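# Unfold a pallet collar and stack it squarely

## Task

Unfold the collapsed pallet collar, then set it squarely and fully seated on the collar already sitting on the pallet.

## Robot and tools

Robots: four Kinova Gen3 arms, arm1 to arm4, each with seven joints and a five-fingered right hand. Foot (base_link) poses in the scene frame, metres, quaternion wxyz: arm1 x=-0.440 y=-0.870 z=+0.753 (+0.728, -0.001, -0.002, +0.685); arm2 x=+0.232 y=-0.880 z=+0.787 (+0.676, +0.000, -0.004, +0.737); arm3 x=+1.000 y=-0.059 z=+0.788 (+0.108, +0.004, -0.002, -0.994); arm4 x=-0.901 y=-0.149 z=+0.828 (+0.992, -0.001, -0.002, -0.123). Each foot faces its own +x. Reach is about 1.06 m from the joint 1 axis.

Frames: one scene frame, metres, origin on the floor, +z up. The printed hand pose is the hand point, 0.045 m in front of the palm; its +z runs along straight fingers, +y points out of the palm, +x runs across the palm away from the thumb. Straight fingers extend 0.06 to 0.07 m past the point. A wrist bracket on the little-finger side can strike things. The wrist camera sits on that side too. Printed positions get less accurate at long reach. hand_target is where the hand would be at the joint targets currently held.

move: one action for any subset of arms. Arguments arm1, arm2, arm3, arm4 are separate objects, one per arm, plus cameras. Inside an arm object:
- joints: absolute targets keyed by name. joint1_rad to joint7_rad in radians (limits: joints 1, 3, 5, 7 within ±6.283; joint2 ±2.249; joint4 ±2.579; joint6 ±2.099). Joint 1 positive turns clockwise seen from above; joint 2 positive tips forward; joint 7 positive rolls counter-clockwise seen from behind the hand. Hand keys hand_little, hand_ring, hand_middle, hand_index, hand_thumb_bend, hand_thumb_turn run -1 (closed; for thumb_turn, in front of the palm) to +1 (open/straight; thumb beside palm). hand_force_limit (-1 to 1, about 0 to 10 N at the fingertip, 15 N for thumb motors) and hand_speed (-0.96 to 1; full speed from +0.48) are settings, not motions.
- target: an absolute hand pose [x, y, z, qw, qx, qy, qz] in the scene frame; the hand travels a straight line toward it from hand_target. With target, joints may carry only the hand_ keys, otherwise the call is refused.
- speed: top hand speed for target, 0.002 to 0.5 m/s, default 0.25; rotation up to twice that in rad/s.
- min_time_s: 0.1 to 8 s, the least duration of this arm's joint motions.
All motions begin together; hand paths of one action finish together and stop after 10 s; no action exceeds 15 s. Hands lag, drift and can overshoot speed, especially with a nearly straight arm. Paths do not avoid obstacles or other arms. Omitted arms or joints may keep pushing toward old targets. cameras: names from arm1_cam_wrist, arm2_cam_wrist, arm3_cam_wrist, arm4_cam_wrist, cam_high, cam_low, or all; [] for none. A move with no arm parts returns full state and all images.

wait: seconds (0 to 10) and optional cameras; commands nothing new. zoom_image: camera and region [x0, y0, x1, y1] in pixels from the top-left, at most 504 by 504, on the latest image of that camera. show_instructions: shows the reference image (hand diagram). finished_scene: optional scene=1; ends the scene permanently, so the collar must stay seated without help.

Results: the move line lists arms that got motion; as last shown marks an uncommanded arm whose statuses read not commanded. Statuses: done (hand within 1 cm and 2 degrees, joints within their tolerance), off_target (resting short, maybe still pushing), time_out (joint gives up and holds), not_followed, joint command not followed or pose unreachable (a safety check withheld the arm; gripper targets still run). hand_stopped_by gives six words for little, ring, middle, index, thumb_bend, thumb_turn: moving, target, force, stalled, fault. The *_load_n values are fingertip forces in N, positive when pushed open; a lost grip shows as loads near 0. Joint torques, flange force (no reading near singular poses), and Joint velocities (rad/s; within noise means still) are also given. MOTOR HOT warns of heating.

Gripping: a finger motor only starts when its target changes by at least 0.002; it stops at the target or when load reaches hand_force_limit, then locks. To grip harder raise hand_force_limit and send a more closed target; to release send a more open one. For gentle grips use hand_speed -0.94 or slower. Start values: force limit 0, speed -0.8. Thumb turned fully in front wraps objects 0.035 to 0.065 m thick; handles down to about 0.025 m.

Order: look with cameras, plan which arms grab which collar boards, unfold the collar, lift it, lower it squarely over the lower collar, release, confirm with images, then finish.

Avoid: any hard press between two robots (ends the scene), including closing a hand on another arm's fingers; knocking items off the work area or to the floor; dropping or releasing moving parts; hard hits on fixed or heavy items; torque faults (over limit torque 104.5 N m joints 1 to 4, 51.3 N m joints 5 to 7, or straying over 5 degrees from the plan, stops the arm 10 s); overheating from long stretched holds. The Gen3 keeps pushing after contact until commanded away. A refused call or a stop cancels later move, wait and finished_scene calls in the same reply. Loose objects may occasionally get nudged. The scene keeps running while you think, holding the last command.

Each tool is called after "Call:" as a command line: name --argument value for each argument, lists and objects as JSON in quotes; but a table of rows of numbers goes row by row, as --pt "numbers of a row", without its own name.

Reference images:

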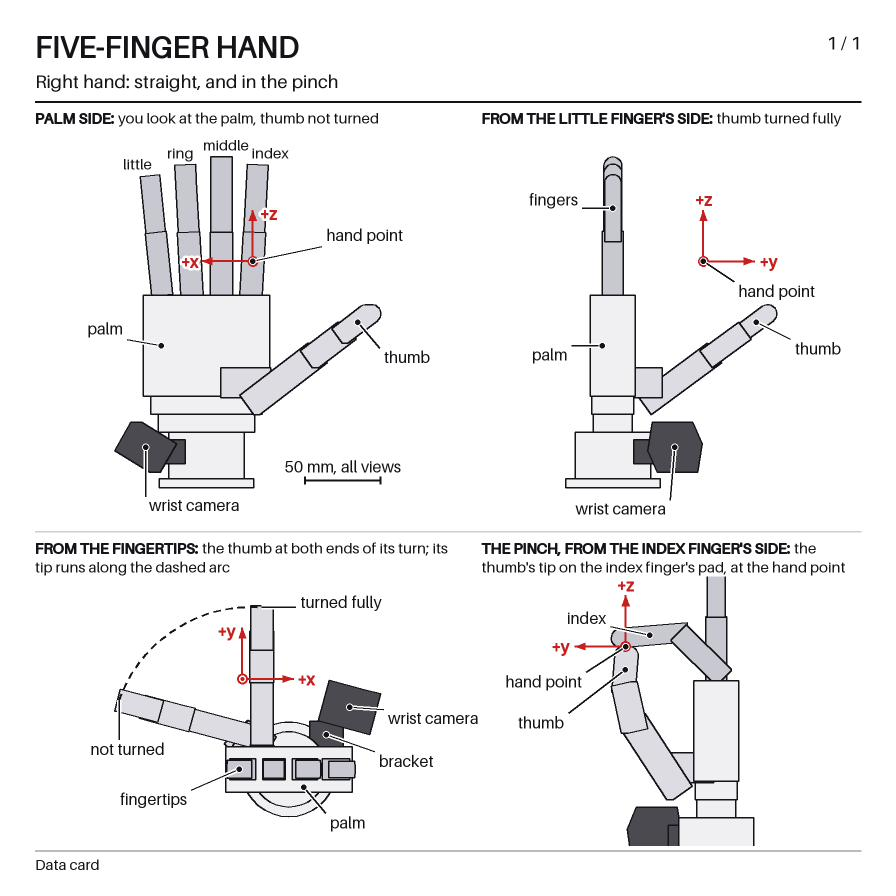

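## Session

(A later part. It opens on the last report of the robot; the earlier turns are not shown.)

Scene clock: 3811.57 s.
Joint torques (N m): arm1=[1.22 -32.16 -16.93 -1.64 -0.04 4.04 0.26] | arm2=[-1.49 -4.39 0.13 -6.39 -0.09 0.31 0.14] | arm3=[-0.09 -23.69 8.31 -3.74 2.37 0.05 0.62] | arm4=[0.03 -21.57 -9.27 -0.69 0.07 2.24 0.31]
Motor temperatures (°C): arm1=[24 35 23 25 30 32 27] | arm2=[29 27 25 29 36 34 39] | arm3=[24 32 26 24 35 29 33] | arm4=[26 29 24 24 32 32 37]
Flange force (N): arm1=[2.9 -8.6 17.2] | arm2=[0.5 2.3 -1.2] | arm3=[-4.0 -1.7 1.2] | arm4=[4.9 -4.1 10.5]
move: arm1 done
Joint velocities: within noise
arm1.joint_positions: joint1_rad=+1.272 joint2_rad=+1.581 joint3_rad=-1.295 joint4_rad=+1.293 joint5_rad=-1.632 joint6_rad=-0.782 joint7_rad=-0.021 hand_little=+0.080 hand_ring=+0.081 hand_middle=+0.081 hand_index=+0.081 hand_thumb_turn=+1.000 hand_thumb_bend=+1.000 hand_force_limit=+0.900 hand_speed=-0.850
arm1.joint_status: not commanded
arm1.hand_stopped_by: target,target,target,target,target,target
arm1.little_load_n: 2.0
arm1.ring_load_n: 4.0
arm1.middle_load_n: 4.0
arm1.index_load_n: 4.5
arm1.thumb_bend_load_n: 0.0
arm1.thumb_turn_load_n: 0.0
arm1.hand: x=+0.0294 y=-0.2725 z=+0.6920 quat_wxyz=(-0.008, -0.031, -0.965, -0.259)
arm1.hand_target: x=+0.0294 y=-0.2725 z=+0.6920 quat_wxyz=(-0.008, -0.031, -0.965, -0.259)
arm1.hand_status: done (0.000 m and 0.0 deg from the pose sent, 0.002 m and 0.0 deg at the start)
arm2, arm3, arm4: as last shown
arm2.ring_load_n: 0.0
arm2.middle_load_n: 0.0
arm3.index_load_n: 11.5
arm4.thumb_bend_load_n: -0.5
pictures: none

Call:
move --arm3 '{"target":[0.3918,-0.2855,0.706,-0.0921,-0.3439,0.9026,0.2418],"speed":0.015}' --arm4 '{"target":[-0.3822,-0.2751,0.706,0.1059,0.3952,0.8814,0.2362],"speed":0.015}'

Call:
move --arm3 '{"target":[0.3818,-0.2743,0.706,-0.0921,-0.3439,0.9026,0.2418],"speed":0.02}' --arm4 '{"target":[-0.3710,-0.2651,0.706,0.1059,0.3952,0.8814,0.2362],"speed":0.02}' --cameras '["arm4_cam_wrist","arm3_cam_wrist"]'

Call:
zoom_image --camera "arm4_cam_wrist" --region '[230, 160, 430, 320]'

Call:
zoom_image --camera "arm3_cam_wrist" --region '[230, 160, 430, 320]'

Scene clock: 3918.30 s.
Joint torques (N m): arm1=[1.7 -40.37 -23.61 -2.25 0.14 6.99 0.35] | arm2=[-1.51 -4.4 0.11 -6.38 -0.05 0.25 0.07] | arm3=[-0.68 -20.58 5.13 -3.77 0.92 0.32 0.54] | arm4=[-0.41 -18.59 -6.86 0.13 0 0.96 0.25]
Motor temperatures (°C): arm1=[24 33 22 25 30 32 27] | arm2=[29 26 25 29 36 34 39] | arm3=[24 32 26 24 35 29 33] | arm4=[26 29 24 24 32 32 37]
Flange force (N): arm1=[3.0 -14.8 30.0] | arm2=[0.5 2.7 -1.6] | arm3=[-4.8 2.5 -4.9] | arm4=[3.7 -1.1 3.7]
move: arm3 done; arm4 done
Joint velocities: within noise
arm1: as last shown
arm1.little_load_n: 4.0
arm1.ring_load_n: 7.0
arm1.middle_load_n: 7.5
arm1.index_load_n: 8.5
arm1.hand: x=+0.0293 y=-0.2725 z=+0.6919 quat_wxyz=(-0.008, -0.031, -0.965, -0.259)
arm2.joint_positions: joint1_rad=+1.136 joint2_rad=-0.055 joint3_rad=-0.478 joint4_rad=+2.200 joint5_rad=-0.031 joint6_rad=+0.998 joint7_rad=+0.877 hand_little=+1.000 hand_ring=+1.000 hand_middle=+1.000 hand_index=+1.000 hand_thumb_turn=-1.000 hand_thumb_bend=+0.300 hand_force_limit=+0.200 hand_speed=+0.000
arm2.joint_status: not commanded
arm2.hand_stopped_by: target,target,fault,target,target,target
arm2.little_load_n: 0.0
arm2.ring_load_n: 0.0
arm2.middle_load_n: 0.0
arm2.index_load_n: -0.5
arm2.thumb_bend_load_n: 0.0
arm2.thumb_turn_load_n: 0.0
arm2.hand: x=+0.3600 y=-0.7600 z=+1.0000 quat_wxyz=(+0.000, +0.990, +0.144, +0.000)
arm2.hand_target: x=+0.3600 y=-0.7600 z=+1.0000 quat_wxyz=(+0.000, +0.990, +0.144, +0.000)
arm2.hand_status: not commanded
arm3.joint_positions: joint1_rad=-0.845 joint2_rad=+1.489 joint3_rad=+0.874 joint4_rad=+1.033 joint5_rad=+2.669 joint6_rad=-0.845 joint7_rad=-1.407 hand_little=+1.000 hand_ring=+1.000 hand_middle=+1.000 hand_index=+0.080 hand_thumb_turn=+1.000 hand_thumb_bend=+1.000 hand_force_limit=+0.900 hand_speed=-0.300
arm3.joint_status: not commanded
arm3.hand_stopped_by: target,target,target,target,target,target
arm3.little_load_n: 0.0
arm3.ring_load_n: 0.0
arm3.middle_load_n: 0.0
arm3.index_load_n: 0.0
arm3.thumb_bend_load_n: 0.0
arm3.thumb_turn_load_n: 0.0
arm3.hand: x=+0.3918 y=-0.2855 z=+0.7060 quat_wxyz=(+0.092, +0.344, -0.903, -0.242)
arm3.hand_target: x=+0.3918 y=-0.2855 z=+0.7060 quat_wxyz=(+0.092, +0.344, -0.903, -0.242)
arm3.hand_status: done (0.000 m and 0.0 deg from the pose sent, 0.009 m and 0.0 deg at the start)
arm4.joint_positions: joint1_rad=+0.734 joint2_rad=+1.300 joint3_rad=-0.584 joint4_rad=+1.844 joint5_rad=-2.294 joint6_rad=-0.050 joint7_rad=+0.689 hand_little=+1.000 hand_ring=+1.000 hand_middle=+1.000 hand_index=+0.080 hand_thumb_turn=+1.000 hand_thumb_bend=+1.000 hand_force_limit=+0.900 hand_speed=-0.300
arm4.joint_status: not commanded
arm4.hand_stopped_by: target,target,target,target,target,target
arm4.little_load_n: 0.0
arm4.ring_load_n: 0.0
arm4.middle_load_n: 0.0
arm4.index_load_n: 1.0
arm4.thumb_bend_load_n: 0.0
arm4.thumb_turn_load_n: 0.0
arm4.hand: x=-0.3822 y=-0.2751 z=+0.7060 quat_wxyz=(-0.106, -0.395, -0.881, -0.236)
arm4.hand_target: x=-0.3822 y=-0.2751 z=+0.7060 quat_wxyz=(-0.106, -0.395, -0.881, -0.236)
arm4.hand_status: done (0.000 m and 0.0 deg from the pose sent, 0.007 m and 0.0 deg at the start)
pictures: none

Scene clock: 3919.53 s.
Joint torques (N m): arm1=[1.66 -40.67 -23.82 -2.3 0.08 7.08 0.25] | arm2=[-1.49 -4.37 0.15 -6.35 -0.05 0.23 0.1] | arm3=[-0.69 -20.65 5.13 -3.8 0.89 0.33 0.54] | arm4=[-0.47 -18.49 -6.65 -0.02 0 0.87 0.27]
Motor temperatures (°C): arm1=[24 33 22 25 30 32 27] | arm2=[29 26 25 29 36 34 39] | arm3=[24 32 26 24 35 29 33] | arm4=[26 29 24 24 32 32 37]
Flange force (N): arm1=[2.7 -15.2 30.4] | arm2=[0.5 2.4 -1.8] | arm3=[-4.7 2.4 -4.9] | arm4=[3.8 -0.9 3.0]
move: arm3 done; arm4 done
Joint velocities: within noise
arm1, arm2: as last shown
arm1.ring_load_n: 7.5
arm1.hand: x=+0.0294 y=-0.2725 z=+0.6920 quat_wxyz=(-0.008, -0.031, -0.965, -0.259)
arm2.index_load_n: 0.0
arm3.joint_positions: joint1_rad=-0.819 joint2_rad=+1.488 joint3_rad=+0.872 joint4_rad=+1.030 joint5_rad=+2.670 joint6_rad=-0.835 joint7_rad=-1.388 hand_little=+1.000 hand_ring=+1.000 hand_middle=+1.000 hand_index=+0.080 hand_thumb_turn=+1.000 hand_thumb_bend=+1.000 hand_force_limit=+0.900 hand_speed=-0.300
arm3.joint_status: not commanded
arm3.hand_stopped_by: target,target,target,target,target,target
arm3.little_load_n: 0.0
arm3.ring_load_n: 0.0
arm3.middle_load_n: 0.0
arm3.index_load_n: 0.0
arm3.thumb_bend_load_n: 0.0
arm3.thumb_turn_load_n: 0.0
arm3.hand: x=+0.3818 y=-0.2743 z=+0.7060 quat_wxyz=(+0.092, +0.344, -0.903, -0.242)
arm3.hand_target: x=+0.3818 y=-0.2743 z=+0.7060 quat_wxyz=(+0.092, +0.344, -0.903, -0.242)
arm3.hand_status: done (0.000 m and 0.0 deg from the pose sent, 0.015 m and 0.0 deg at the start)
arm4.joint_positions: joint1_rad=+0.690 joint2_rad=+1.297 joint3_rad=-0.574 joint4_rad=+1.833 joint5_rad=-2.310 joint6_rad=-0.038 joint7_rad=+0.669 hand_little=+1.000 hand_ring=+1.000 hand_middle=+1.000 hand_index=+0.080 hand_thumb_turn=+1.000 hand_thumb_bend=+1.000 hand_force_limit=+0.900 hand_speed=-0.300
arm4.joint_status: not commanded
arm4.hand_stopped_by: target,target,target,target,target,target
arm4.little_load_n: 0.0
arm4.ring_load_n: 0.0
arm4.middle_load_n: 0.0
arm4.index_load_n: 0.0
arm4.thumb_bend_load_n: 0.0
arm4.thumb_turn_load_n: 0.0
arm4.hand: x=-0.3710 y=-0.2651 z=+0.7060 quat_wxyz=(-0.106, -0.395, -0.881, -0.236)
arm4.hand_target: x=-0.3710 y=-0.2651 z=+0.7060 quat_wxyz=(-0.106, -0.395, -0.881, -0.236)
arm4.hand_status: done (0.000 m and 0.0 deg from the pose sent, 0.015 m and 0.0 deg at the start)
pictures: arm3_cam_wrist, arm4_cam_wrist

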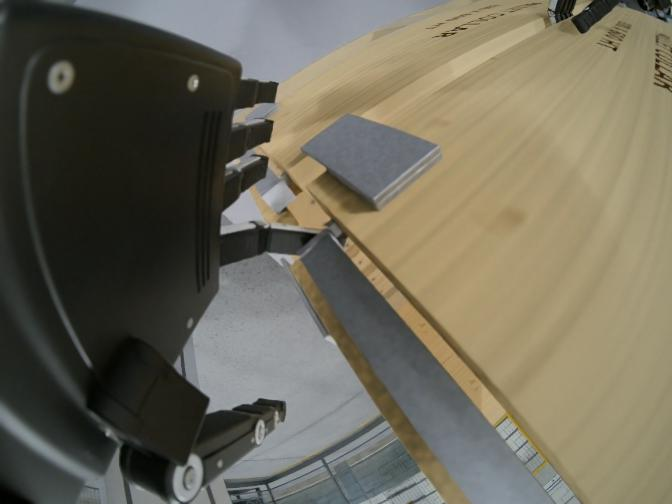

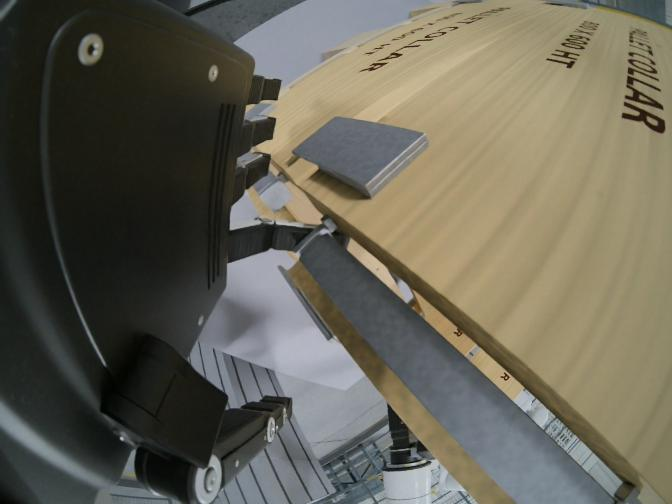

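Scaled by 2.520 from the camera's image (finer frame: 960x720).

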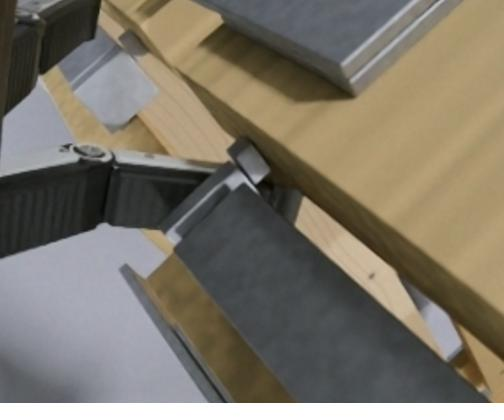

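Scaled by 2.520 from the camera's image (finer frame: 960x720).

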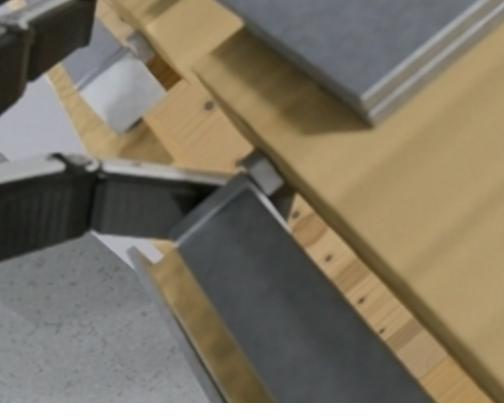

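Call:
move --arm3 '{"target":[0.3818,-0.2743,0.714,-0.0921,-0.3439,0.9026,0.2418],"speed":0.015}' --arm4 '{"target":[-0.3710,-0.2651,0.714,0.1059,0.3952,0.8814,0.2362],"speed":0.015}'

Scene clock: 3923.30 s.
Joint torques (N m): arm1=[1.18 -33.16 -17.83 -2.14 0.12 4.63 0.33] | arm2=[-1.5 -4.48 0.22 -6.25 -0.03 0.32 0.11] | arm3=[-1.16 -24.25 7.76 -4.86 1.99 0.6 0.67] | arm4=[0.01 -21.57 -9.01 -0.52 0.1 2.07 0.37]
Motor temperatures (°C): arm1=[24 33 23 25 30 32 27] | arm2=[29 26 25 29 36 34 39] | arm3=[24 32 26 24 35 29 33] | arm4=[26 29 24 24 32 32 37]
Flange force (N): arm1=[4.0 -10.3 17.4] | arm2=[0.8 2.0 -1.5] | arm3=[-5.5 -0.6 1.3] | arm4=[4.2 -3.8 10.6]
move: arm3 done; arm4 done
Joint velocities: within noise
arm1, arm2: as last shown
arm1.little_load_n: 2.0
arm1.ring_load_n: 4.0
arm1.middle_load_n: 4.0
arm1.index_load_n: 5.0
arm1.hand: x=+0.0294 y=-0.2725 z=+0.6921 quat_wxyz=(-0.008, -0.031, -0.965, -0.259)
arm3.joint_positions: joint1_rad=-0.822 joint2_rad=+1.474 joint3_rad=+0.874 joint4_rad=+1.038 joint5_rad=+2.674 joint6_rad=-0.841 joint7_rad=-1.381 hand_little=+1.000 hand_ring=+1.000 hand_middle=+1.000 hand_index=+0.081 hand_thumb_turn=+1.000 hand_thumb_bend=+1.000 hand_force_limit=+0.900 hand_speed=-0.300
arm3.joint_status: not commanded
arm3.hand_stopped_by: target,target,target,target,target,target
arm3.little_load_n: 0.0
arm3.ring_load_n: 0.0
arm3.middle_load_n: 0.5
arm3.index_load_n: 11.0
arm3.thumb_bend_load_n: 0.0
arm3.thumb_turn_load_n: 0.0
arm3.hand: x=+0.3818 y=-0.2743 z=+0.7140 quat_wxyz=(+0.092, +0.344, -0.903, -0.242)
arm3.hand_target: x=+0.3818 y=-0.2743 z=+0.7140 quat_wxyz=(+0.092, +0.344, -0.903, -0.242)
arm3.hand_status: done (0.000 m and 0.0 deg from the pose sent, 0.008 m and 0.0 deg at the start)
arm4.joint_positions: joint1_rad=+0.697 joint2_rad=+1.281 joint3_rad=-0.585 joint4_rad=+1.842 joint5_rad=-2.314 joint6_rad=-0.049 joint7_rad=+0.667 hand_little=+1.000 hand_ring=+1.000 hand_middle=+1.000 hand_index=+0.081 hand_thumb_turn=+1.000 hand_thumb_bend=+1.000 hand_force_limit=+0.900 hand_speed=-0.300
arm4.joint_status: not commanded
arm4.hand_stopped_by: target,target,target,target,target,target
arm4.little_load_n: 0.0
arm4.ring_load_n: 0.0
arm4.middle_load_n: 0.0
arm4.index_load_n: 8.5
arm4.thumb_bend_load_n: 0.0
arm4.thumb_turn_load_n: 0.0
arm4.hand: x=-0.3710 y=-0.2651 z=+0.7140 quat_wxyz=(-0.106, -0.395, -0.881, -0.236)
arm4.hand_target: x=-0.3710 y=-0.2651 z=+0.7140 quat_wxyz=(-0.106, -0.395, -0.881, -0.236)
arm4.hand_status: done (0.000 m and 0.0 deg from the pose sent, 0.008 m and 0.0 deg at the start)
pictures: none

Call:
move --arm1 '{"target":[0.0294,-0.2725,0.689,0.0082,0.0308,0.9654,0.2587],"speed":0.01}'

Call:
move --arm1 '{"target":[0.0294,-0.2725,0.6865,0.0082,0.0308,0.9654,0.2587],"speed":0.01}'

Scene clock: 3931.10 s.
Joint torques (N m): arm1=[1.31 -28.73 -13.88 -2.43 0.34 3.07 0.19] | arm2=[-1.52 -4.33 0.17 -6.37 -0.04 0.3 0.08] | arm3=[-1.21 -26.36 9.43 -5.12 2.72 0.57 0.7] | arm4=[0.79 -23.44 -9.74 -0.63 0.14 2.51 0.4]
Motor temperatures (°C): arm1=[24 33 22 25 30 32 27] | arm2=[29 26 25 29 36 34 39] | arm3=[24 33 26 24 35 29 33] | arm4=[26 29 24 24 32 32 37]
Flange force (N): arm1=[4.7 -7.0 9.3] | arm2=[0.4 2.6 -1.5] | arm3=[-5.3 -2.6 5.1] | arm4=[4.2 -4.4 15.6]
move: arm1 done
Joint velocities: within noise
arm1.joint_positions: joint1_rad=+1.271 joint2_rad=+1.586 joint3_rad=-1.293 joint4_rad=+1.291 joint5_rad=-1.629 joint6_rad=-0.778 joint7_rad=-0.020 hand_little=+0.080 hand_ring=+0.080 hand_middle=+0.080 hand_index=+0.081 hand_thumb_turn=+1.000 hand_thumb_bend=+1.000 hand_force_limit=+0.900 hand_speed=-0.850
arm1.joint_status: not commanded
arm1.hand_stopped_by: target,target,target,target,target,target
arm1.little_load_n: 0.5
arm1.ring_load_n: 2.0
arm1.middle_load_n: 2.0
arm1.index_load_n: 3.0
arm1.thumb_bend_load_n: 0.0
arm1.thumb_turn_load_n: 0.0
arm1.hand: x=+0.0294 y=-0.2725 z=+0.6890 quat_wxyz=(-0.008, -0.031, -0.965, -0.259)
arm1.hand_target: x=+0.0294 y=-0.2725 z=+0.6890 quat_wxyz=(-0.008, -0.031, -0.965, -0.259)
arm1.hand_status: done (0.000 m and 0.0 deg from the pose sent, 0.003 m and 0.0 deg at the start)
arm2, arm3, arm4: as last shown
arm3.middle_load_n: 0.0
arm3.index_load_n: 17.0
arm4.index_load_n: 13.5
pictures: none

Scene clock: 3932.07 s.
Joint torques (N m): arm1=[0.64 -24.52 -10.72 -1.47 0.01 1.56 0.28] | arm2=[-1.38 -4.39 0.2 -6.31 -0.04 0.29 0.13] | arm3=[-1.02 -27.05 10.21 -4.22 3.16 -0.25 0.62] | arm4=[0.68 -24.51 -10.71 -0.35 0.17 2.82 0.44]
Motor temperatures (°C): arm1=[24 33 22 25 30 32 27] | arm2=[29 26 25 29 36 34 39] | arm3=[24 33 26 24 35 29 33] | arm4=[26 29 24 24 32 32 37]
Flange force (N): arm1=[4.0 -3.7 3.7] | arm2=[0.4 1.9 -1.5] | arm3=[-3.1 -3.6 8.0] | arm4=[3.4 -5.9 18.6]
move: arm1 done
Joint velocities: within noise
arm1.joint_positions: joint1_rad=+1.271 joint2_rad=+1.589 joint3_rad=-1.291 joint4_rad=+1.289 joint5_rad=-1.627 joint6_rad=-0.775 joint7_rad=-0.020 hand_little=+0.080 hand_ring=+0.080 hand_middle=+0.080 hand_index=+0.080 hand_thumb_turn=+1.000 hand_thumb_bend=+1.000 hand_force_limit=+0.900 hand_speed=-0.850
arm1.joint_status: not commanded
arm1.hand_stopped_by: target,target,target,target,target,target
arm1.little_load_n: 0.5
arm1.ring_load_n: 0.0
arm1.middle_load_n: 0.0
arm1.index_load_n: 1.5
arm1.thumb_bend_load_n: 0.0
arm1.thumb_turn_load_n: 0.0
arm1.hand: x=+0.0294 y=-0.2725 z=+0.6865 quat_wxyz=(-0.008, -0.031, -0.965, -0.259)
arm1.hand_target: x=+0.0294 y=-0.2725 z=+0.6865 quat_wxyz=(-0.008, -0.031, -0.965, -0.259)
arm1.hand_status: done (0.000 m and 0.0 deg from the pose sent, 0.003 m and 0.0 deg at the start)
arm2, arm3, arm4: as last shown
arm2.index_load_n: 0.5
arm3.joint_positions: joint1_rad=-0.822 joint2_rad=+1.474 joint3_rad=+0.874 joint4_rad=+1.038 joint5_rad=+2.674 joint6_rad=-0.841 joint7_rad=-1.381 hand_little=+1.000 hand_ring=+1.000 hand_middle=+1.000 hand_index=+0.082 hand_thumb_turn=+1.000 hand_thumb_bend=+1.000 hand_force_limit=+0.900 hand_speed=-0.300
arm3.index_load_n: 21.5
arm3.thumb_bend_load_n: -0.5
arm4.joint_positions: joint1_rad=+0.697 joint2_rad=+1.281 joint3_rad=-0.585 joint4_rad=+1.842 joint5_rad=-2.314 joint6_rad=-0.049 joint7_rad=+0.667 hand_little=+1.000 hand_ring=+1.000 hand_middle=+1.000 hand_index=+0.082 hand_thumb_turn=+1.000 hand_thumb_bend=+1.000 hand_force_limit=+0.900 hand_speed=-0.300
arm4.index_load_n: 17.0
arm4.thumb_bend_load_n: -0.5
pictures: none

Call:
move --arm1 '{"target":[0.0294,-0.2725,0.682,0.0082,0.0308,0.9654,0.2587],"speed":0.015}'

Call:
move --arm1 '{"joints":{"hand_little":0.15,"hand_ring":0.15,"hand_middle":0.15,"hand_index":0.15}}'

Call:
move --arm1 '{"target":[0.0237,-0.3623,0.682,0.0082,0.0308,0.9654,0.2587],"speed":0.04}' --cameras '["arm1_cam_wrist","arm3_cam_wrist","arm4_cam_wrist","cam_low","cam_high"]'

Scene clock: 3940.77 s.
Joint torques (N m): arm1=[0.17 -23.27 -10.13 -0.92 -0.17 1.25 0.31] | arm2=[-1.41 -4.46 0.15 -6.28 -0.05 0.25 0.12] | arm3=[-1.09 -27.23 10.3 -3.92 3.23 -0.51 0.57] | arm4=[0.63 -24.78 -11.01 -0.29 0.19 2.95 0.49]
Motor temperatures (°C): arm1=[24 33 22 25 30 32 27] | arm2=[29 26 25 29 36 34 39] | arm3=[24 33 26 24 35 29 33] | arm4=[26 29 24 24 32 32 37]
Flange force (N): arm1=[3.4 -3.0 2.2] | arm2=[0.7 2.0 -1.6] | arm3=[-2.1 -3.6 9.0] | arm4=[3.2 -6.3 19.3]
move: arm1 done
Joint velocities: within noise
arm1.joint_positions: joint1_rad=+1.270 joint2_rad=+1.596 joint3_rad=-1.288 joint4_rad=+1.286 joint5_rad=-1.622 joint6_rad=-0.770 joint7_rad=-0.019 hand_little=+0.080 hand_ring=+0.080 hand_middle=+0.080 hand_index=+0.080 hand_thumb_turn=+1.000 hand_thumb_bend=+1.000 hand_force_limit=+0.900 hand_speed=-0.850
arm1.joint_status: not commanded
arm1.hand_stopped_by: target,target,target,target,target,target
arm1.little_load_n: 0.0
arm1.ring_load_n: 0.0
arm1.middle_load_n: 0.0
arm1.index_load_n: 0.0
arm1.thumb_bend_load_n: 0.0
arm1.thumb_turn_load_n: 0.0
arm1.hand: x=+0.0294 y=-0.2725 z=+0.6820 quat_wxyz=(-0.008, -0.031, -0.965, -0.259)
arm1.hand_target: x=+0.0294 y=-0.2725 z=+0.6820 quat_wxyz=(-0.008, -0.031, -0.965, -0.259)
arm1.hand_status: done (0.000 m and 0.0 deg from the pose sent, 0.005 m and 0.0 deg at the start)
arm2, arm3, arm4: as last shown
arm2.index_load_n: 0.0
arm3.index_load_n: 22.5
arm3.thumb_bend_load_n: 0.0
arm4.index_load_n: 18.0
arm4.thumb_bend_load_n: 0.0
pictures: none

Scene clock: 3941.43 s.
Joint torques (N m): arm1=[0.09 -23.2 -10.06 -0.92 -0.17 1.18 0.35] | arm2=[-1.34 -4.41 0.08 -6.32 -0.04 0.25 0.12] | arm3=[-1.05 -27.25 10.28 -3.94 3.22 -0.49 0.59] | arm4=[0.62 -24.73 -10.99 -0.26 0.18 2.96 0.48]
Motor temperatures (°C): arm1=[24 33 22 25 30 32 27] | arm2=[29 26 25 29 36 34 39] | arm3=[24 33 26 24 35 29 33] | arm4=[26 29 24 24 32 32 37]
Flange force (N): arm1=[3.6 -3.2 1.9] | arm2=[0.5 2.1 -1.7] | arm3=[-2.1 -3.7 8.9] | arm4=[3.0 -6.3 19.2]
move: arm1 done
Joint velocities: within noise
arm1.joint_positions: joint1_rad=+1.270 joint2_rad=+1.596 joint3_rad=-1.288 joint4_rad=+1.286 joint5_rad=-1.622 joint6_rad=-0.770 joint7_rad=-0.019 hand_little=+0.150 hand_ring=+0.150 hand_middle=+0.150 hand_index=+0.150 hand_thumb_turn=+1.000 hand_thumb_bend=+1.000 hand_force_limit=+0.900 hand_speed=-0.850
arm1.joint_status: all done
arm1.hand_stopped_by: target,target,target,target,target,target
arm1.little_load_n: -0.5
arm1.ring_load_n: 0.0
arm1.middle_load_n: 0.0
arm1.index_load_n: 0.0
arm1.thumb_bend_load_n: 0.0
arm1.thumb_turn_load_n: 0.0
arm1.hand: x=+0.0294 y=-0.2725 z=+0.6820 quat_wxyz=(-0.008, -0.031, -0.965, -0.259)
arm1.hand_target: x=+0.0294 y=-0.2725 z=+0.6820 quat_wxyz=(-0.008, -0.031, -0.965, -0.259)
arm1.hand_status: not commanded
arm2, arm3, arm4: as last shown
arm4.thumb_bend_load_n: -0.5
pictures: none

Scene clock: 3944.17 s.
Joint torques (N m): arm1=[0.18 -20.99 -10.28 -0.55 -0.14 1.19 0.24] | arm2=[-1.52 -4.44 0.15 -6.21 -0.06 0.27 0.11] | arm3=[-1.06 -27.21 10.27 -3.9 3.22 -0.5 0.58] | arm4=[0.64 -24.75 -11.09 -0.24 0.19 2.99 0.5]
Motor temperatures (°C): arm1=[24 33 22 25 30 32 27] | arm2=[29 26 25 29 36 34 39] | arm3=[24 33 26 24 35 29 33] | arm4=[26 29 24 24 32 32 37]
Flange force (N): arm1=[3.1 -2.6 3.1] | arm2=[0.9 2.1 -1.8] | arm3=[-2.0 -3.6 8.9] | arm4=[3.2 -6.2 19.5]
move: arm1 done
Joint velocities: within noise
arm1.joint_positions: joint1_rad=+1.474 joint2_rad=+1.564 joint3_rad=-1.246 joint4_rad=+1.539 joint5_rad=-1.546 joint6_rad=-0.726 joint7_rad=-0.090 hand_little=+0.150 hand_ring=+0.150 hand_middle=+0.150 hand_index=+0.150 hand_thumb_turn=+1.000 hand_thumb_bend=+1.000 hand_force_limit=+0.900 hand_speed=-0.850
arm1.joint_status: not commanded
arm1.hand_stopped_by: target,target,target,target,target,target
arm1.little_load_n: 0.0
arm1.ring_load_n: 0.0
arm1.middle_load_n: 0.0
arm1.index_load_n: 0.0
arm1.thumb_bend_load_n: 0.0
arm1.thumb_turn_load_n: 0.0
arm1.hand: x=+0.0237 y=-0.3623 z=+0.6820 quat_wxyz=(-0.008, -0.031, -0.965, -0.259)
arm1.hand_target: x=+0.0237 y=-0.3623 z=+0.6820 quat_wxyz=(-0.008, -0.031, -0.965, -0.259)
arm1.hand_status: done (0.000 m and 0.0 deg from the pose sent, 0.090 m and 0.0 deg at the start)
arm2, arm3, arm4: as last shown
arm4.thumb_bend_load_n: 0.0
pictures: arm1_cam_wrist, arm3_cam_wrist, arm4_cam_wrist, cam_high, cam_low

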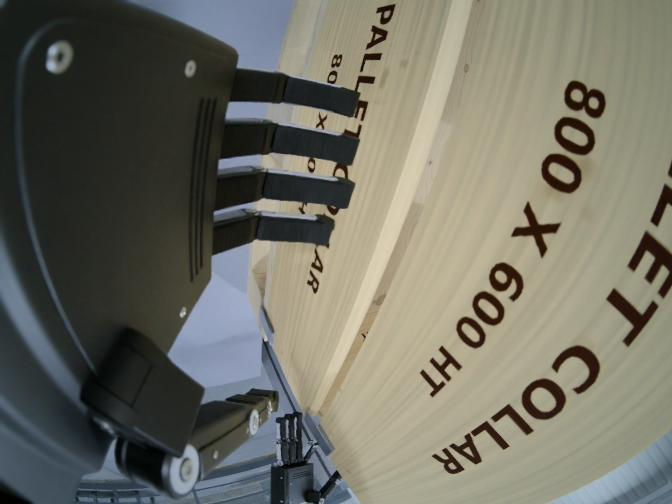

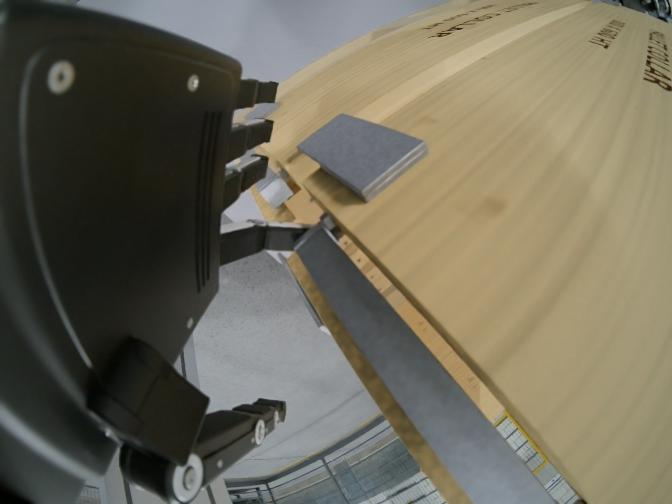

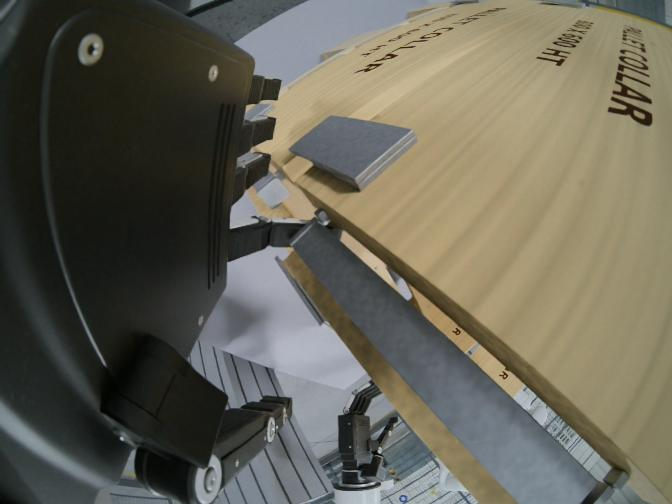

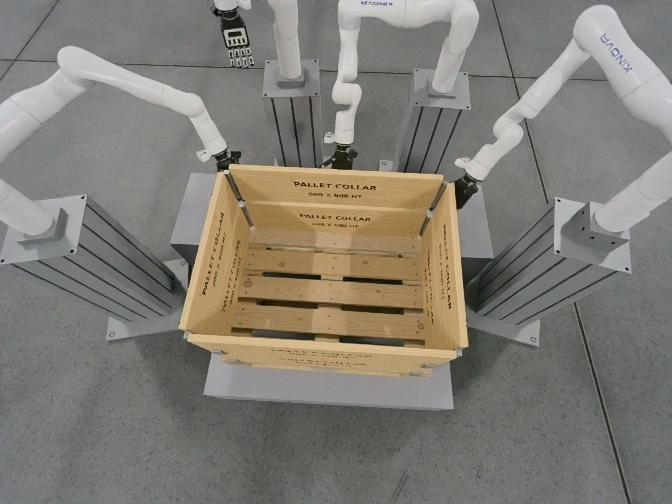

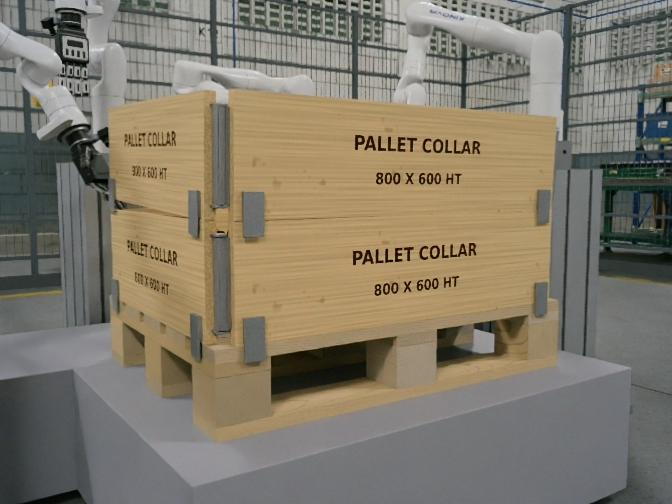

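Call:
zoom_image --camera "arm1_cam_wrist" --region '[230, 280, 450, 500]'

Call:
zoom_image --camera "arm4_cam_wrist" --region '[230, 80, 450, 340]'

Call:
zoom_image --camera "arm3_cam_wrist" --region '[230, 80, 450, 340]'

Scaled by 2.291 from the camera's image (finer frame: 960x720).

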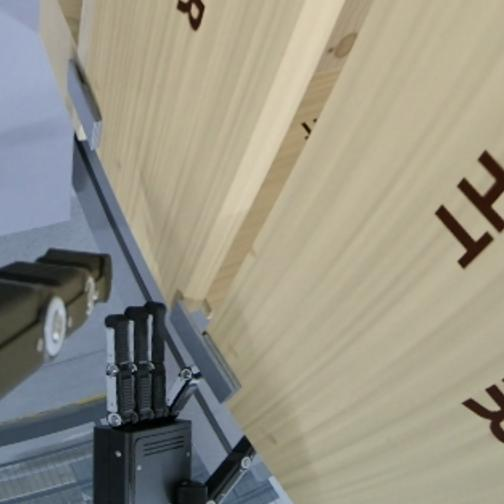

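Scaled by 1.938 from the camera's image (finer frame: 960x720).

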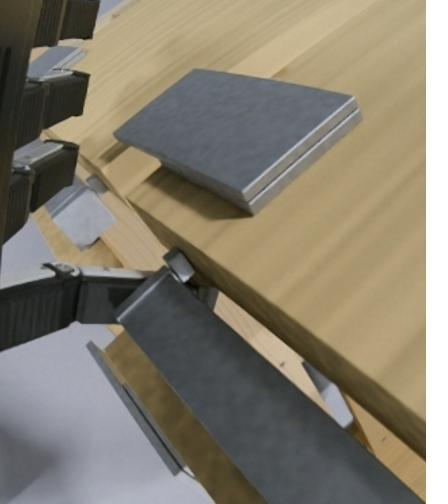

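Scaled by 1.938 from the camera's image (finer frame: 960x720).

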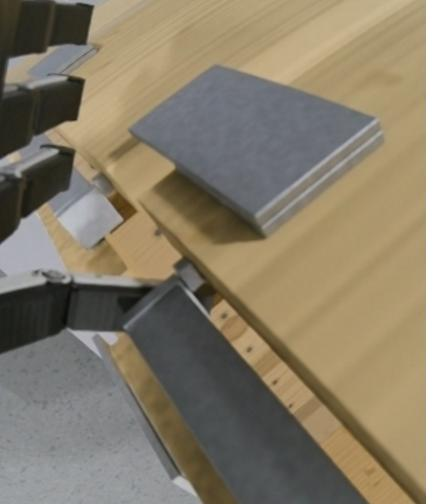

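Call:
move --arm3 '{"target":[0.3818,-0.2743,0.702,-0.0921,-0.3439,0.9026,0.2418],"speed":0.02}' --arm4 '{"target":[-0.3710,-0.2651,0.702,0.1059,0.3952,0.8814,0.2362],"speed":0.02}' --cameras '["arm1_cam_wrist","arm3_cam_wrist","arm4_cam_wrist","cam_low"]'

Call:
zoom_image --camera "arm1_cam_wrist" --region '[230, 280, 450, 500]'

Scene clock: 3955.13 s.
Joint torques (N m): arm1=[0.07 -21.15 -10.33 -0.53 -0.12 1.27 0.26] | arm2=[-1.53 -4.41 0.18 -6.31 -0.06 0.29 0.09] | arm3=[-0.07 -26.44 10.36 -2.74 3.37 -0.95 0.55] | arm4=[-1.33 -23.23 -12.12 1.92 0.41 2.68 0.71]
Motor temperatures (°C): arm1=[24 33 22 25 30 32 27] | arm2=[29 26 25 29 36 34 39] | arm3=[24 33 26 24 35 29 33] | arm4=[26 29 24 24 32 32 37]
Flange force (N): arm1=[2.9 -2.8 3.2] | arm2=[0.7 2.3 -1.5] | arm3=[-0.7 -4.3 8.0] | arm4=[0.4 -7.8 17.5]
move: arm3 done; arm4 done
Joint velocities: within noise
arm1: as last shown
arm2.joint_positions: joint1_rad=+1.136 joint2_rad=-0.055 joint3_rad=-0.478 joint4_rad=+2.200 joint5_rad=-0.031 joint6_rad=+0.998 joint7_rad=+0.877 hand_little=+1.000 hand_ring=+1.000 hand_middle=+1.000 hand_index=+1.000 hand_thumb_turn=-1.000 hand_thumb_bend=+0.300 hand_force_limit=+0.200 hand_speed=+0.000
arm2.joint_status: not commanded
arm2.hand_stopped_by: target,target,fault,target,target,target
arm2.little_load_n: 0.0
arm2.ring_load_n: 0.0
arm2.middle_load_n: 0.0
arm2.index_load_n: 0.0
arm2.thumb_bend_load_n: 0.0
arm2.thumb_turn_load_n: 0.0
arm2.hand: x=+0.3600 y=-0.7600 z=+1.0000 quat_wxyz=(+0.000, +0.990, +0.144, +0.000)
arm2.hand_target: x=+0.3600 y=-0.7600 z=+1.0000 quat_wxyz=(+0.000, +0.990, +0.144, +0.000)
arm2.hand_status: not commanded
arm3.joint_positions: joint1_rad=-0.818 joint2_rad=+1.496 joint3_rad=+0.870 joint4_rad=+1.025 joint5_rad=+2.669 joint6_rad=-0.832 joint7_rad=-1.391 hand_little=+1.000 hand_ring=+1.000 hand_middle=+1.000 hand_index=+0.082 hand_thumb_turn=+1.000 hand_thumb_bend=+1.000 hand_force_limit=+0.900 hand_speed=-0.300
arm3.joint_status: not commanded
arm3.hand_stopped_by: target,target,target,target,target,target
arm3.little_load_n: 0.0
arm3.ring_load_n: 0.0
arm3.middle_load_n: 0.0
arm3.index_load_n: 22.0
arm3.thumb_bend_load_n: -0.5
arm3.thumb_turn_load_n: 0.0
arm3.hand: x=+0.3818 y=-0.2743 z=+0.7020 quat_wxyz=(+0.092, +0.344, -0.903, -0.242)
arm3.hand_target: x=+0.3818 y=-0.2743 z=+0.7020 quat_wxyz=(+0.092, +0.344, -0.903, -0.242)
arm3.hand_status: done (0.000 m and 0.0 deg from the pose sent, 0.012 m and 0.0 deg at the start)
arm4.joint_positions: joint1_rad=+0.687 joint2_rad=+1.305 joint3_rad=-0.568 joint4_rad=+1.828 joint5_rad=-2.308 joint6_rad=-0.032 joint7_rad=+0.670 hand_little=+1.000 hand_ring=+1.000 hand_middle=+1.000 hand_index=+0.082 hand_thumb_turn=+1.000 hand_thumb_bend=+1.000 hand_force_limit=+0.900 hand_speed=-0.300
arm4.joint_status: not commanded
arm4.hand_stopped_by: target,target,target,target,target,target
arm4.little_load_n: 0.0
arm4.ring_load_n: 0.0
arm4.middle_load_n: 0.0
arm4.index_load_n: 17.5
arm4.thumb_bend_load_n: 0.0
arm4.thumb_turn_load_n: 0.0
arm4.hand: x=-0.3710 y=-0.2651 z=+0.7020 quat_wxyz=(-0.106, -0.395, -0.881, -0.236)
arm4.hand_target: x=-0.3710 y=-0.2651 z=+0.7020 quat_wxyz=(-0.106, -0.395, -0.881, -0.236)
arm4.hand_status: done (0.000 m and 0.0 deg from the pose sent, 0.012 m and 0.0 deg at the start)

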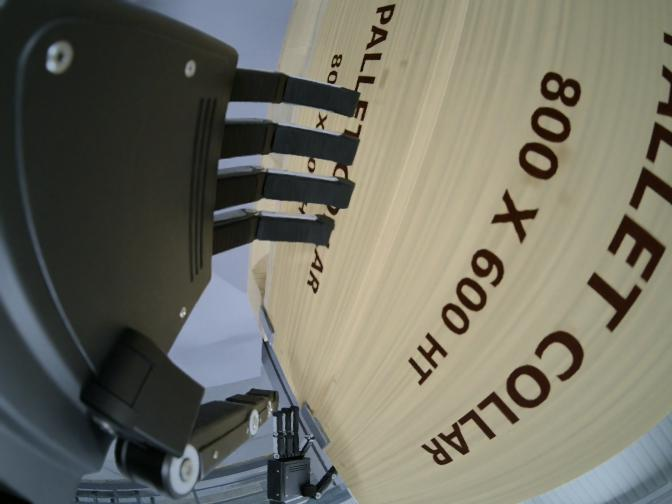

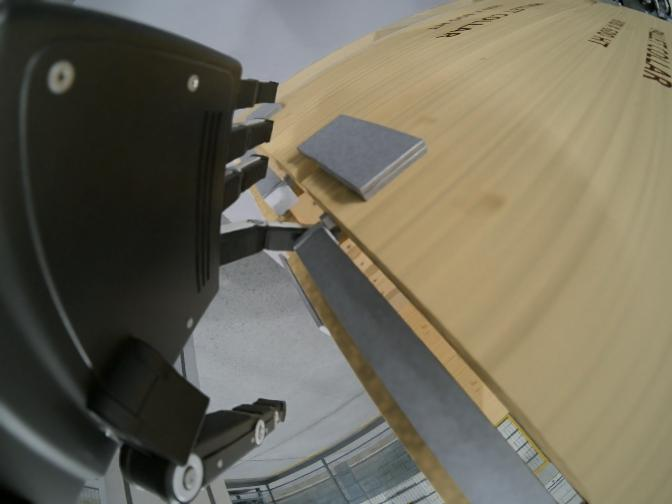

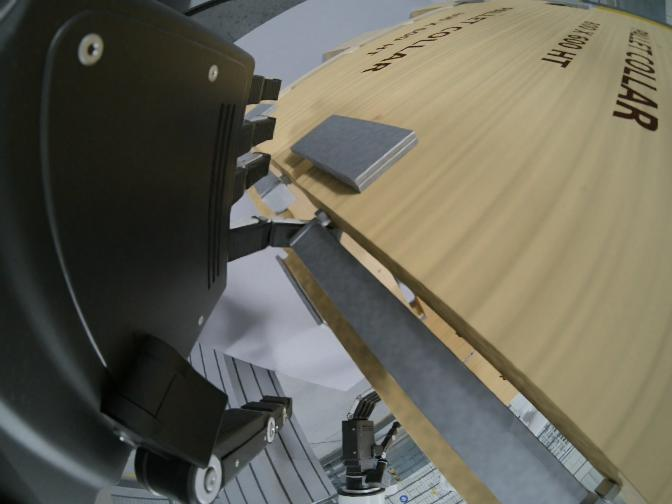

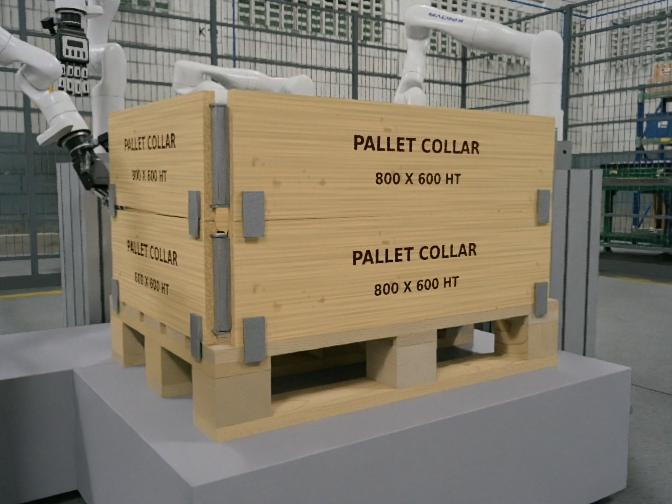

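Scaled by 2.291 from the camera's image (finer frame: 960x720).

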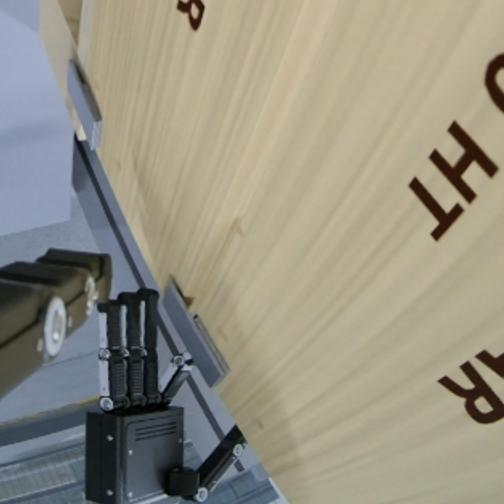

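Call:
move --arm3 '{"target":[0.3818,-0.2743,0.698,-0.0921,-0.3439,0.9026,0.2418],"speed":0.015}' --arm4 '{"target":[-0.3710,-0.2651,0.698,0.1059,0.3952,0.8814,0.2362],"speed":0.015}'

Call:
move --arm3 '{"target":[0.3818,-0.2743,0.695,-0.0921,-0.3439,0.9026,0.2418],"speed":0.015}' --arm4 '{"target":[-0.3710,-0.2651,0.695,0.1059,0.3952,0.8814,0.2362],"speed":0.015}' --cameras '["cam_low","arm1_cam_wrist"]'

Call:
zoom_image --camera "cam_low" --region '[90, 150, 250, 270]'

Scene clock: 3963.43 s.
Joint torques (N m): arm1=[0.18 -21.15 -10.36 -0.49 -0.1 1.23 0.28] | arm2=[-1.51 -4.43 0.08 -6.4 -0.02 0.33 0.14] | arm3=[-0.77 -26.85 10.1 -3.16 3.19 -0.84 0.51] | arm4=[-1.43 -23.27 -12.09 2.18 0.43 2.61 0.66]
Motor temperatures (°C): arm1=[24 33 22 25 30 32 27] | arm2=[29 26 25 29 36 33 39] | arm3=[24 33 27 24 35 29 33] | arm4=[26 29 24 24 32 32 37]
Flange force (N): arm1=[2.9 -2.5 3.4] | arm2=[0.5 2.4 -1.2] | arm3=[-1.1 -3.6 8.7] | arm4=[-0.2 -8.1 17.6]
move: arm3 done; arm4 done
Joint velocities: within noise
arm1, arm2: as last shown
arm3.joint_positions: joint1_rad=-0.817 joint2_rad=+1.503 joint3_rad=+0.869 joint4_rad=+1.021 joint5_rad=+2.668 joint6_rad=-0.830 joint7_rad=-1.394 hand_little=+1.000 hand_ring=+1.000 hand_middle=+1.000 hand_index=+0.082 hand_thumb_turn=+1.000 hand_thumb_bend=+1.000 hand_force_limit=+0.900 hand_speed=-0.300
arm3.joint_status: not commanded
arm3.hand_stopped_by: target,target,target,target,target,target
arm3.little_load_n: 0.0
arm3.ring_load_n: 0.0
arm3.middle_load_n: 0.0
arm3.index_load_n: 22.5
arm3.thumb_bend_load_n: 0.0
arm3.thumb_turn_load_n: 0.0
arm3.hand: x=+0.3818 y=-0.2743 z=+0.6980 quat_wxyz=(+0.092, +0.344, -0.903, -0.242)
arm3.hand_target: x=+0.3818 y=-0.2743 z=+0.6980 quat_wxyz=(+0.092, +0.344, -0.903, -0.242)
arm3.hand_status: done (0.000 m and 0.0 deg from the pose sent, 0.004 m and 0.0 deg at the start)
arm4.joint_positions: joint1_rad=+0.684 joint2_rad=+1.313 joint3_rad=-0.563 joint4_rad=+1.823 joint5_rad=-2.306 joint6_rad=-0.027 joint7_rad=+0.672 hand_little=+1.000 hand_ring=+1.000 hand_middle=+1.000 hand_index=+0.082 hand_thumb_turn=+1.000 hand_thumb_bend=+1.000 hand_force_limit=+0.900 hand_speed=-0.300
arm4.joint_status: not commanded
arm4.hand_stopped_by: target,target,target,target,target,target
arm4.little_load_n: 0.0
arm4.ring_load_n: 0.0
arm4.middle_load_n: 0.0
arm4.index_load_n: 17.5
arm4.thumb_bend_load_n: 0.0
arm4.thumb_turn_load_n: 0.0
arm4.hand: x=-0.3710 y=-0.2651 z=+0.6980 quat_wxyz=(-0.106, -0.395, -0.881, -0.236)
arm4.hand_target: x=-0.3710 y=-0.2651 z=+0.6980 quat_wxyz=(-0.106, -0.395, -0.881, -0.236)
arm4.hand_status: done (0.000 m and 0.0 deg from the pose sent, 0.004 m and 0.0 deg at the start)
pictures: none

Scene clock: 3964.40 s.
Joint torques (N m): arm1=[0.16 -21.08 -10.24 -0.56 -0.08 1.22 0.29] | arm2=[-1.47 -4.37 0.1 -6.31 -0.04 0.25 0.09] | arm3=[-0.18 -26.54 10.28 -2.65 3.33 -0.98 0.53] | arm4=[-1.99 -22.9 -12.59 2.73 0.46 2.59 0.73]
Motor temperatures (°C): arm1=[24 33 22 25 30 32 27] | arm2=[29 26 25 29 36 33 39] | arm3=[24 33 27 24 35 29 33] | arm4=[26 29 24 24 32 32 37]
Flange force (N): arm1=[3.0 -2.5 3.1] | arm2=[0.6 2.5 -1.8] | arm3=[-0.5 -4.2 8.2] | arm4=[-0.5 -8.7 17.3]
move: arm3 done; arm4 done
Joint velocities: within noise
arm1, arm2: as last shown
arm3.joint_positions: joint1_rad=-0.816 joint2_rad=+1.508 joint3_rad=+0.869 joint4_rad=+1.017 joint5_rad=+2.667 joint6_rad=-0.828 joint7_rad=-1.396 hand_little=+1.000 hand_ring=+1.000 hand_middle=+1.000 hand_index=+0.082 hand_thumb_turn=+1.000 hand_thumb_bend=+1.000 hand_force_limit=+0.900 hand_speed=-0.300
arm3.joint_status: not commanded
arm3.hand_stopped_by: target,target,target,target,target,target
arm3.little_load_n: 0.0
arm3.ring_load_n: 0.0
arm3.middle_load_n: 0.0
arm3.index_load_n: 22.0
arm3.thumb_bend_load_n: 0.0
arm3.thumb_turn_load_n: 0.0
arm3.hand: x=+0.3818 y=-0.2743 z=+0.6950 quat_wxyz=(+0.092, +0.344, -0.903, -0.242)
arm3.hand_target: x=+0.3818 y=-0.2743 z=+0.6950 quat_wxyz=(+0.092, +0.344, -0.903, -0.242)
arm3.hand_status: done (0.000 m and 0.0 deg from the pose sent, 0.003 m and 0.0 deg at the start)
arm4.joint_positions: joint1_rad=+0.682 joint2_rad=+1.320 joint3_rad=-0.559 joint4_rad=+1.819 joint5_rad=-2.305 joint6_rad=-0.023 joint7_rad=+0.673 hand_little=+1.000 hand_ring=+1.000 hand_middle=+1.000 hand_index=+0.082 hand_thumb_turn=+1.000 hand_thumb_bend=+1.000 hand_force_limit=+0.900 hand_speed=-0.300
arm4.joint_status: not commanded
arm4.hand_stopped_by: target,target,target,target,target,target
arm4.little_load_n: 0.0
arm4.ring_load_n: 0.0
arm4.middle_load_n: 0.0
arm4.index_load_n: 17.5
arm4.thumb_bend_load_n: -0.5
arm4.thumb_turn_load_n: 0.0
arm4.hand: x=-0.3710 y=-0.2651 z=+0.6950 quat_wxyz=(-0.106, -0.395, -0.881, -0.236)
arm4.hand_target: x=-0.3710 y=-0.2651 z=+0.6950 quat_wxyz=(-0.106, -0.395, -0.881, -0.236)
arm4.hand_status: done (0.000 m and 0.0 deg from the pose sent, 0.003 m and 0.0 deg at the start)
pictures: arm1_cam_wrist, cam_low

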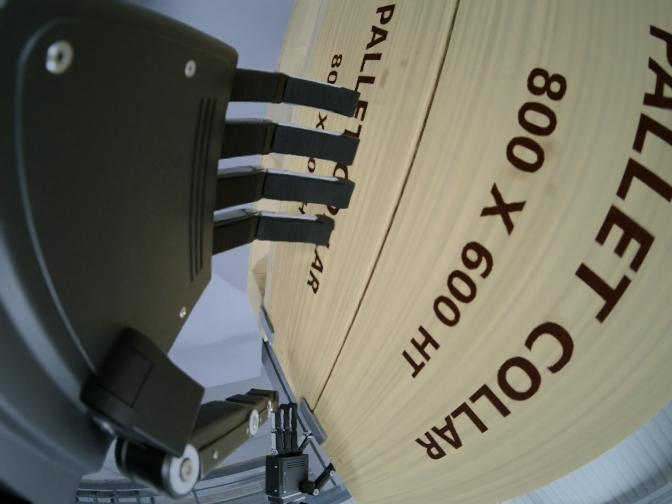

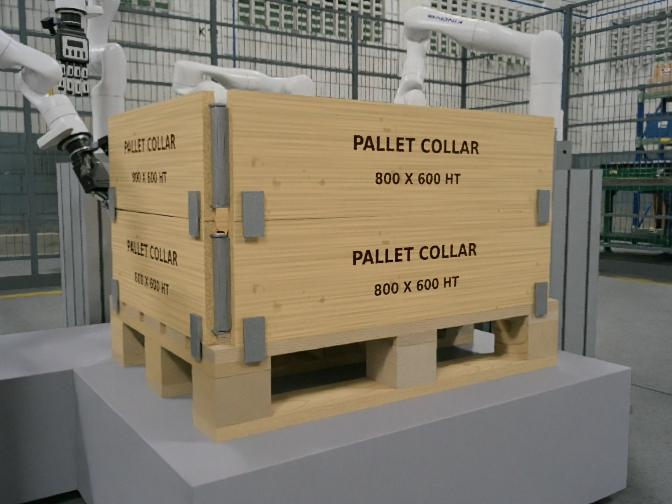

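Scaled by 3.150.

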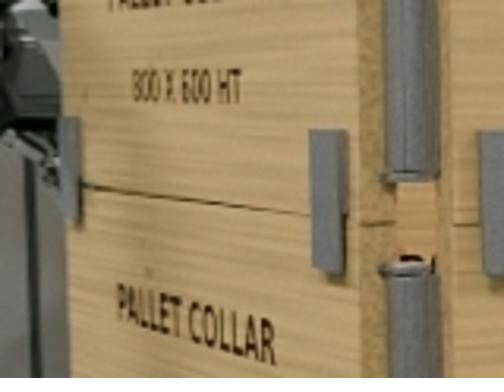

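Call:
move --arm3 '{"target":[0.3818,-0.2743,0.692,-0.0921,-0.3439,0.9026,0.2418],"speed":0.01}' --arm4 '{"target":[-0.3710,-0.2651,0.692,0.1059,0.3952,0.8814,0.2362],"speed":0.01}'

Call:
move --arm3 '{"target":[0.3818,-0.2743,0.6895,-0.0921,-0.3439,0.9026,0.2418],"speed":0.01}' --arm4 '{"target":[-0.3710,-0.2651,0.6895,0.1059,0.3952,0.8814,0.2362],"speed":0.01}' --cameras '["cam_low"]'

Call:
zoom_image --camera "cam_low" --region '[90, 150, 250, 270]'

Scene clock: 3970.43 s.
Joint torques (N m): arm1=[0.07 -21.1 -10.31 -0.59 -0.08 1.26 0.28] | arm2=[-1.45 -4.46 0.09 -6.34 -0.03 0.23 0.11] | arm3=[-1.03 -26.93 9.87 -3.22 3.07 -0.87 0.53] | arm4=[-1.1 -23.5 -11.76 2.12 0.43 2.52 0.68]
Motor temperatures (°C): arm1=[24 33 22 25 30 32 27] | arm2=[29 26 25 29 36 33 39] | arm3=[24 33 26 24 35 29 33] | arm4=[26 29 24 24 32 32 37]
Flange force (N): arm1=[3.1 -2.8 2.9] | arm2=[0.7 2.3 -1.6] | arm3=[-1.2 -3.2 8.8] | arm4=[0.4 -7.6 18.0]
move: arm3 done; arm4 done
Joint velocities: within noise
arm1, arm2: as last shown
arm2.middle_load_n: 0.5
arm3.joint_positions: joint1_rad=-0.815 joint2_rad=+1.514 joint3_rad=+0.868 joint4_rad=+1.014 joint5_rad=+2.666 joint6_rad=-0.826 joint7_rad=-1.399 hand_little=+1.000 hand_ring=+1.000 hand_middle=+1.000 hand_index=+0.082 hand_thumb_turn=+1.000 hand_thumb_bend=+1.000 hand_force_limit=+0.900 hand_speed=-0.300
arm3.joint_status: not commanded
arm3.hand_stopped_by: target,target,target,target,target,target
arm3.little_load_n: 0.0
arm3.ring_load_n: 0.0
arm3.middle_load_n: 0.0
arm3.index_load_n: 22.0
arm3.thumb_bend_load_n: -0.5
arm3.thumb_turn_load_n: 0.0
arm3.hand: x=+0.3818 y=-0.2743 z=+0.6920 quat_wxyz=(+0.092, +0.344, -0.903, -0.242)
arm3.hand_target: x=+0.3818 y=-0.2743 z=+0.6920 quat_wxyz=(+0.092, +0.344, -0.903, -0.242)
arm3.hand_status: done (0.000 m and 0.0 deg from the pose sent, 0.003 m and 0.0 deg at the start)
arm4.joint_positions: joint1_rad=+0.680 joint2_rad=+1.326 joint3_rad=-0.555 joint4_rad=+1.815 joint5_rad=-2.304 joint6_rad=-0.019 joint7_rad=+0.674 hand_little=+1.000 hand_ring=+1.000 hand_middle=+1.000 hand_index=+0.082 hand_thumb_turn=+1.000 hand_thumb_bend=+1.000 hand_force_limit=+0.900 hand_speed=-0.300
arm4.joint_status: not commanded
arm4.hand_stopped_by: target,target,target,target,target,target
arm4.little_load_n: 0.0
arm4.ring_load_n: 0.5
arm4.middle_load_n: 0.0
arm4.index_load_n: 17.5
arm4.thumb_bend_load_n: 0.0
arm4.thumb_turn_load_n: 0.0
arm4.hand: x=-0.3710 y=-0.2651 z=+0.6920 quat_wxyz=(-0.106, -0.395, -0.881, -0.236)
arm4.hand_target: x=-0.3710 y=-0.2651 z=+0.6920 quat_wxyz=(-0.106, -0.395, -0.881, -0.236)
arm4.hand_status: done (0.000 m and 0.0 deg from the pose sent, 0.003 m and 0.0 deg at the start)
pictures: none

Scene clock: 3971.40 s.
Joint torques (N m): arm1=[0.17 -21.11 -10.36 -0.58 -0.14 1.21 0.25] | arm2=[-1.41 -4.37 0.15 -6.4 -0.03 0.28 0.2] | arm3=[-0.77 -26.64 9.83 -2.97 3.08 -0.91 0.52] | arm4=[-1.47 -23.15 -12.01 2.44 0.46 2.53 0.73]
Motor temperatures (°C): arm1=[24 33 22 25 30 32 27] | arm2=[29 26 25 29 36 33 39] | arm3=[24 33 26 24 35 29 33] | arm4=[26 29 24 24 32 32 37]
Flange force (N): arm1=[3.2 -2.7 3.2] | arm2=[0.2 2.0 -1.3] | arm3=[-1.0 -3.3 8.3] | arm4=[0.1 -7.9 17.4]
move: arm3 done; arm4 done
Joint velocities: within noise
arm1, arm2: as last shown
arm2.little_load_n: 0.5
arm2.middle_load_n: 0.0
arm3.joint_positions: joint1_rad=-0.814 joint2_rad=+1.519 joint3_rad=+0.867 joint4_rad=+1.011 joint5_rad=+2.665 joint6_rad=-0.825 joint7_rad=-1.401 hand_little=+1.000 hand_ring=+1.000 hand_middle=+1.000 hand_index=+0.082 hand_thumb_turn=+1.000 hand_thumb_bend=+1.000 hand_force_limit=+0.900 hand_speed=-0.300
arm3.joint_status: not commanded
arm3.hand_stopped_by: target,target,target,target,target,target
arm3.little_load_n: 0.0
arm3.ring_load_n: 0.0
arm3.middle_load_n: 0.0
arm3.index_load_n: 22.0
arm3.thumb_bend_load_n: -0.5
arm3.thumb_turn_load_n: 0.0
arm3.hand: x=+0.3818 y=-0.2743 z=+0.6895 quat_wxyz=(+0.092, +0.344, -0.903, -0.242)
arm3.hand_target: x=+0.3818 y=-0.2743 z=+0.6895 quat_wxyz=(+0.092, +0.344, -0.903, -0.242)
arm3.hand_status: done (0.000 m and 0.0 deg from the pose sent, 0.002 m and 0.0 deg at the start)
arm4.joint_positions: joint1_rad=+0.678 joint2_rad=+1.331 joint3_rad=-0.552 joint4_rad=+1.812 joint5_rad=-2.303 joint6_rad=-0.016 joint7_rad=+0.675 hand_little=+1.000 hand_ring=+1.000 hand_middle=+1.000 hand_index=+0.082 hand_thumb_turn=+1.000 hand_thumb_bend=+1.000 hand_force_limit=+0.900 hand_speed=-0.300
arm4.joint_status: not commanded
arm4.hand_stopped_by: target,target,target,target,target,target
arm4.little_load_n: 0.0
arm4.ring_load_n: 0.0
arm4.middle_load_n: 0.0
arm4.index_load_n: 17.0
arm4.thumb_bend_load_n: 0.0
arm4.thumb_turn_load_n: 0.0
arm4.hand: x=-0.3710 y=-0.2651 z=+0.6895 quat_wxyz=(-0.106, -0.395, -0.881, -0.236)
arm4.hand_target: x=-0.3710 y=-0.2651 z=+0.6895 quat_wxyz=(-0.106, -0.395, -0.881, -0.236)
arm4.hand_status: done (0.000 m and 0.0 deg from the pose sent, 0.003 m and 0.0 deg at the start)

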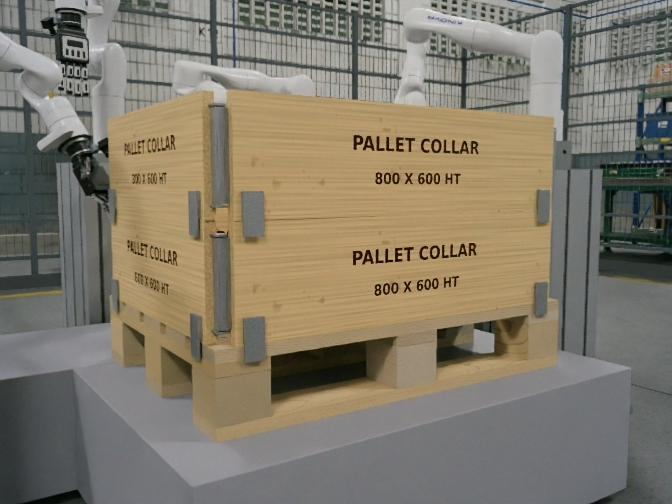

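Scaled by 3.150.

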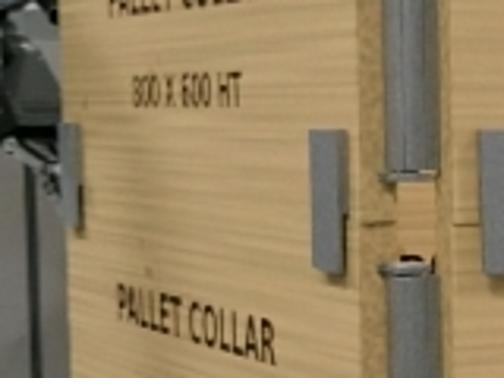

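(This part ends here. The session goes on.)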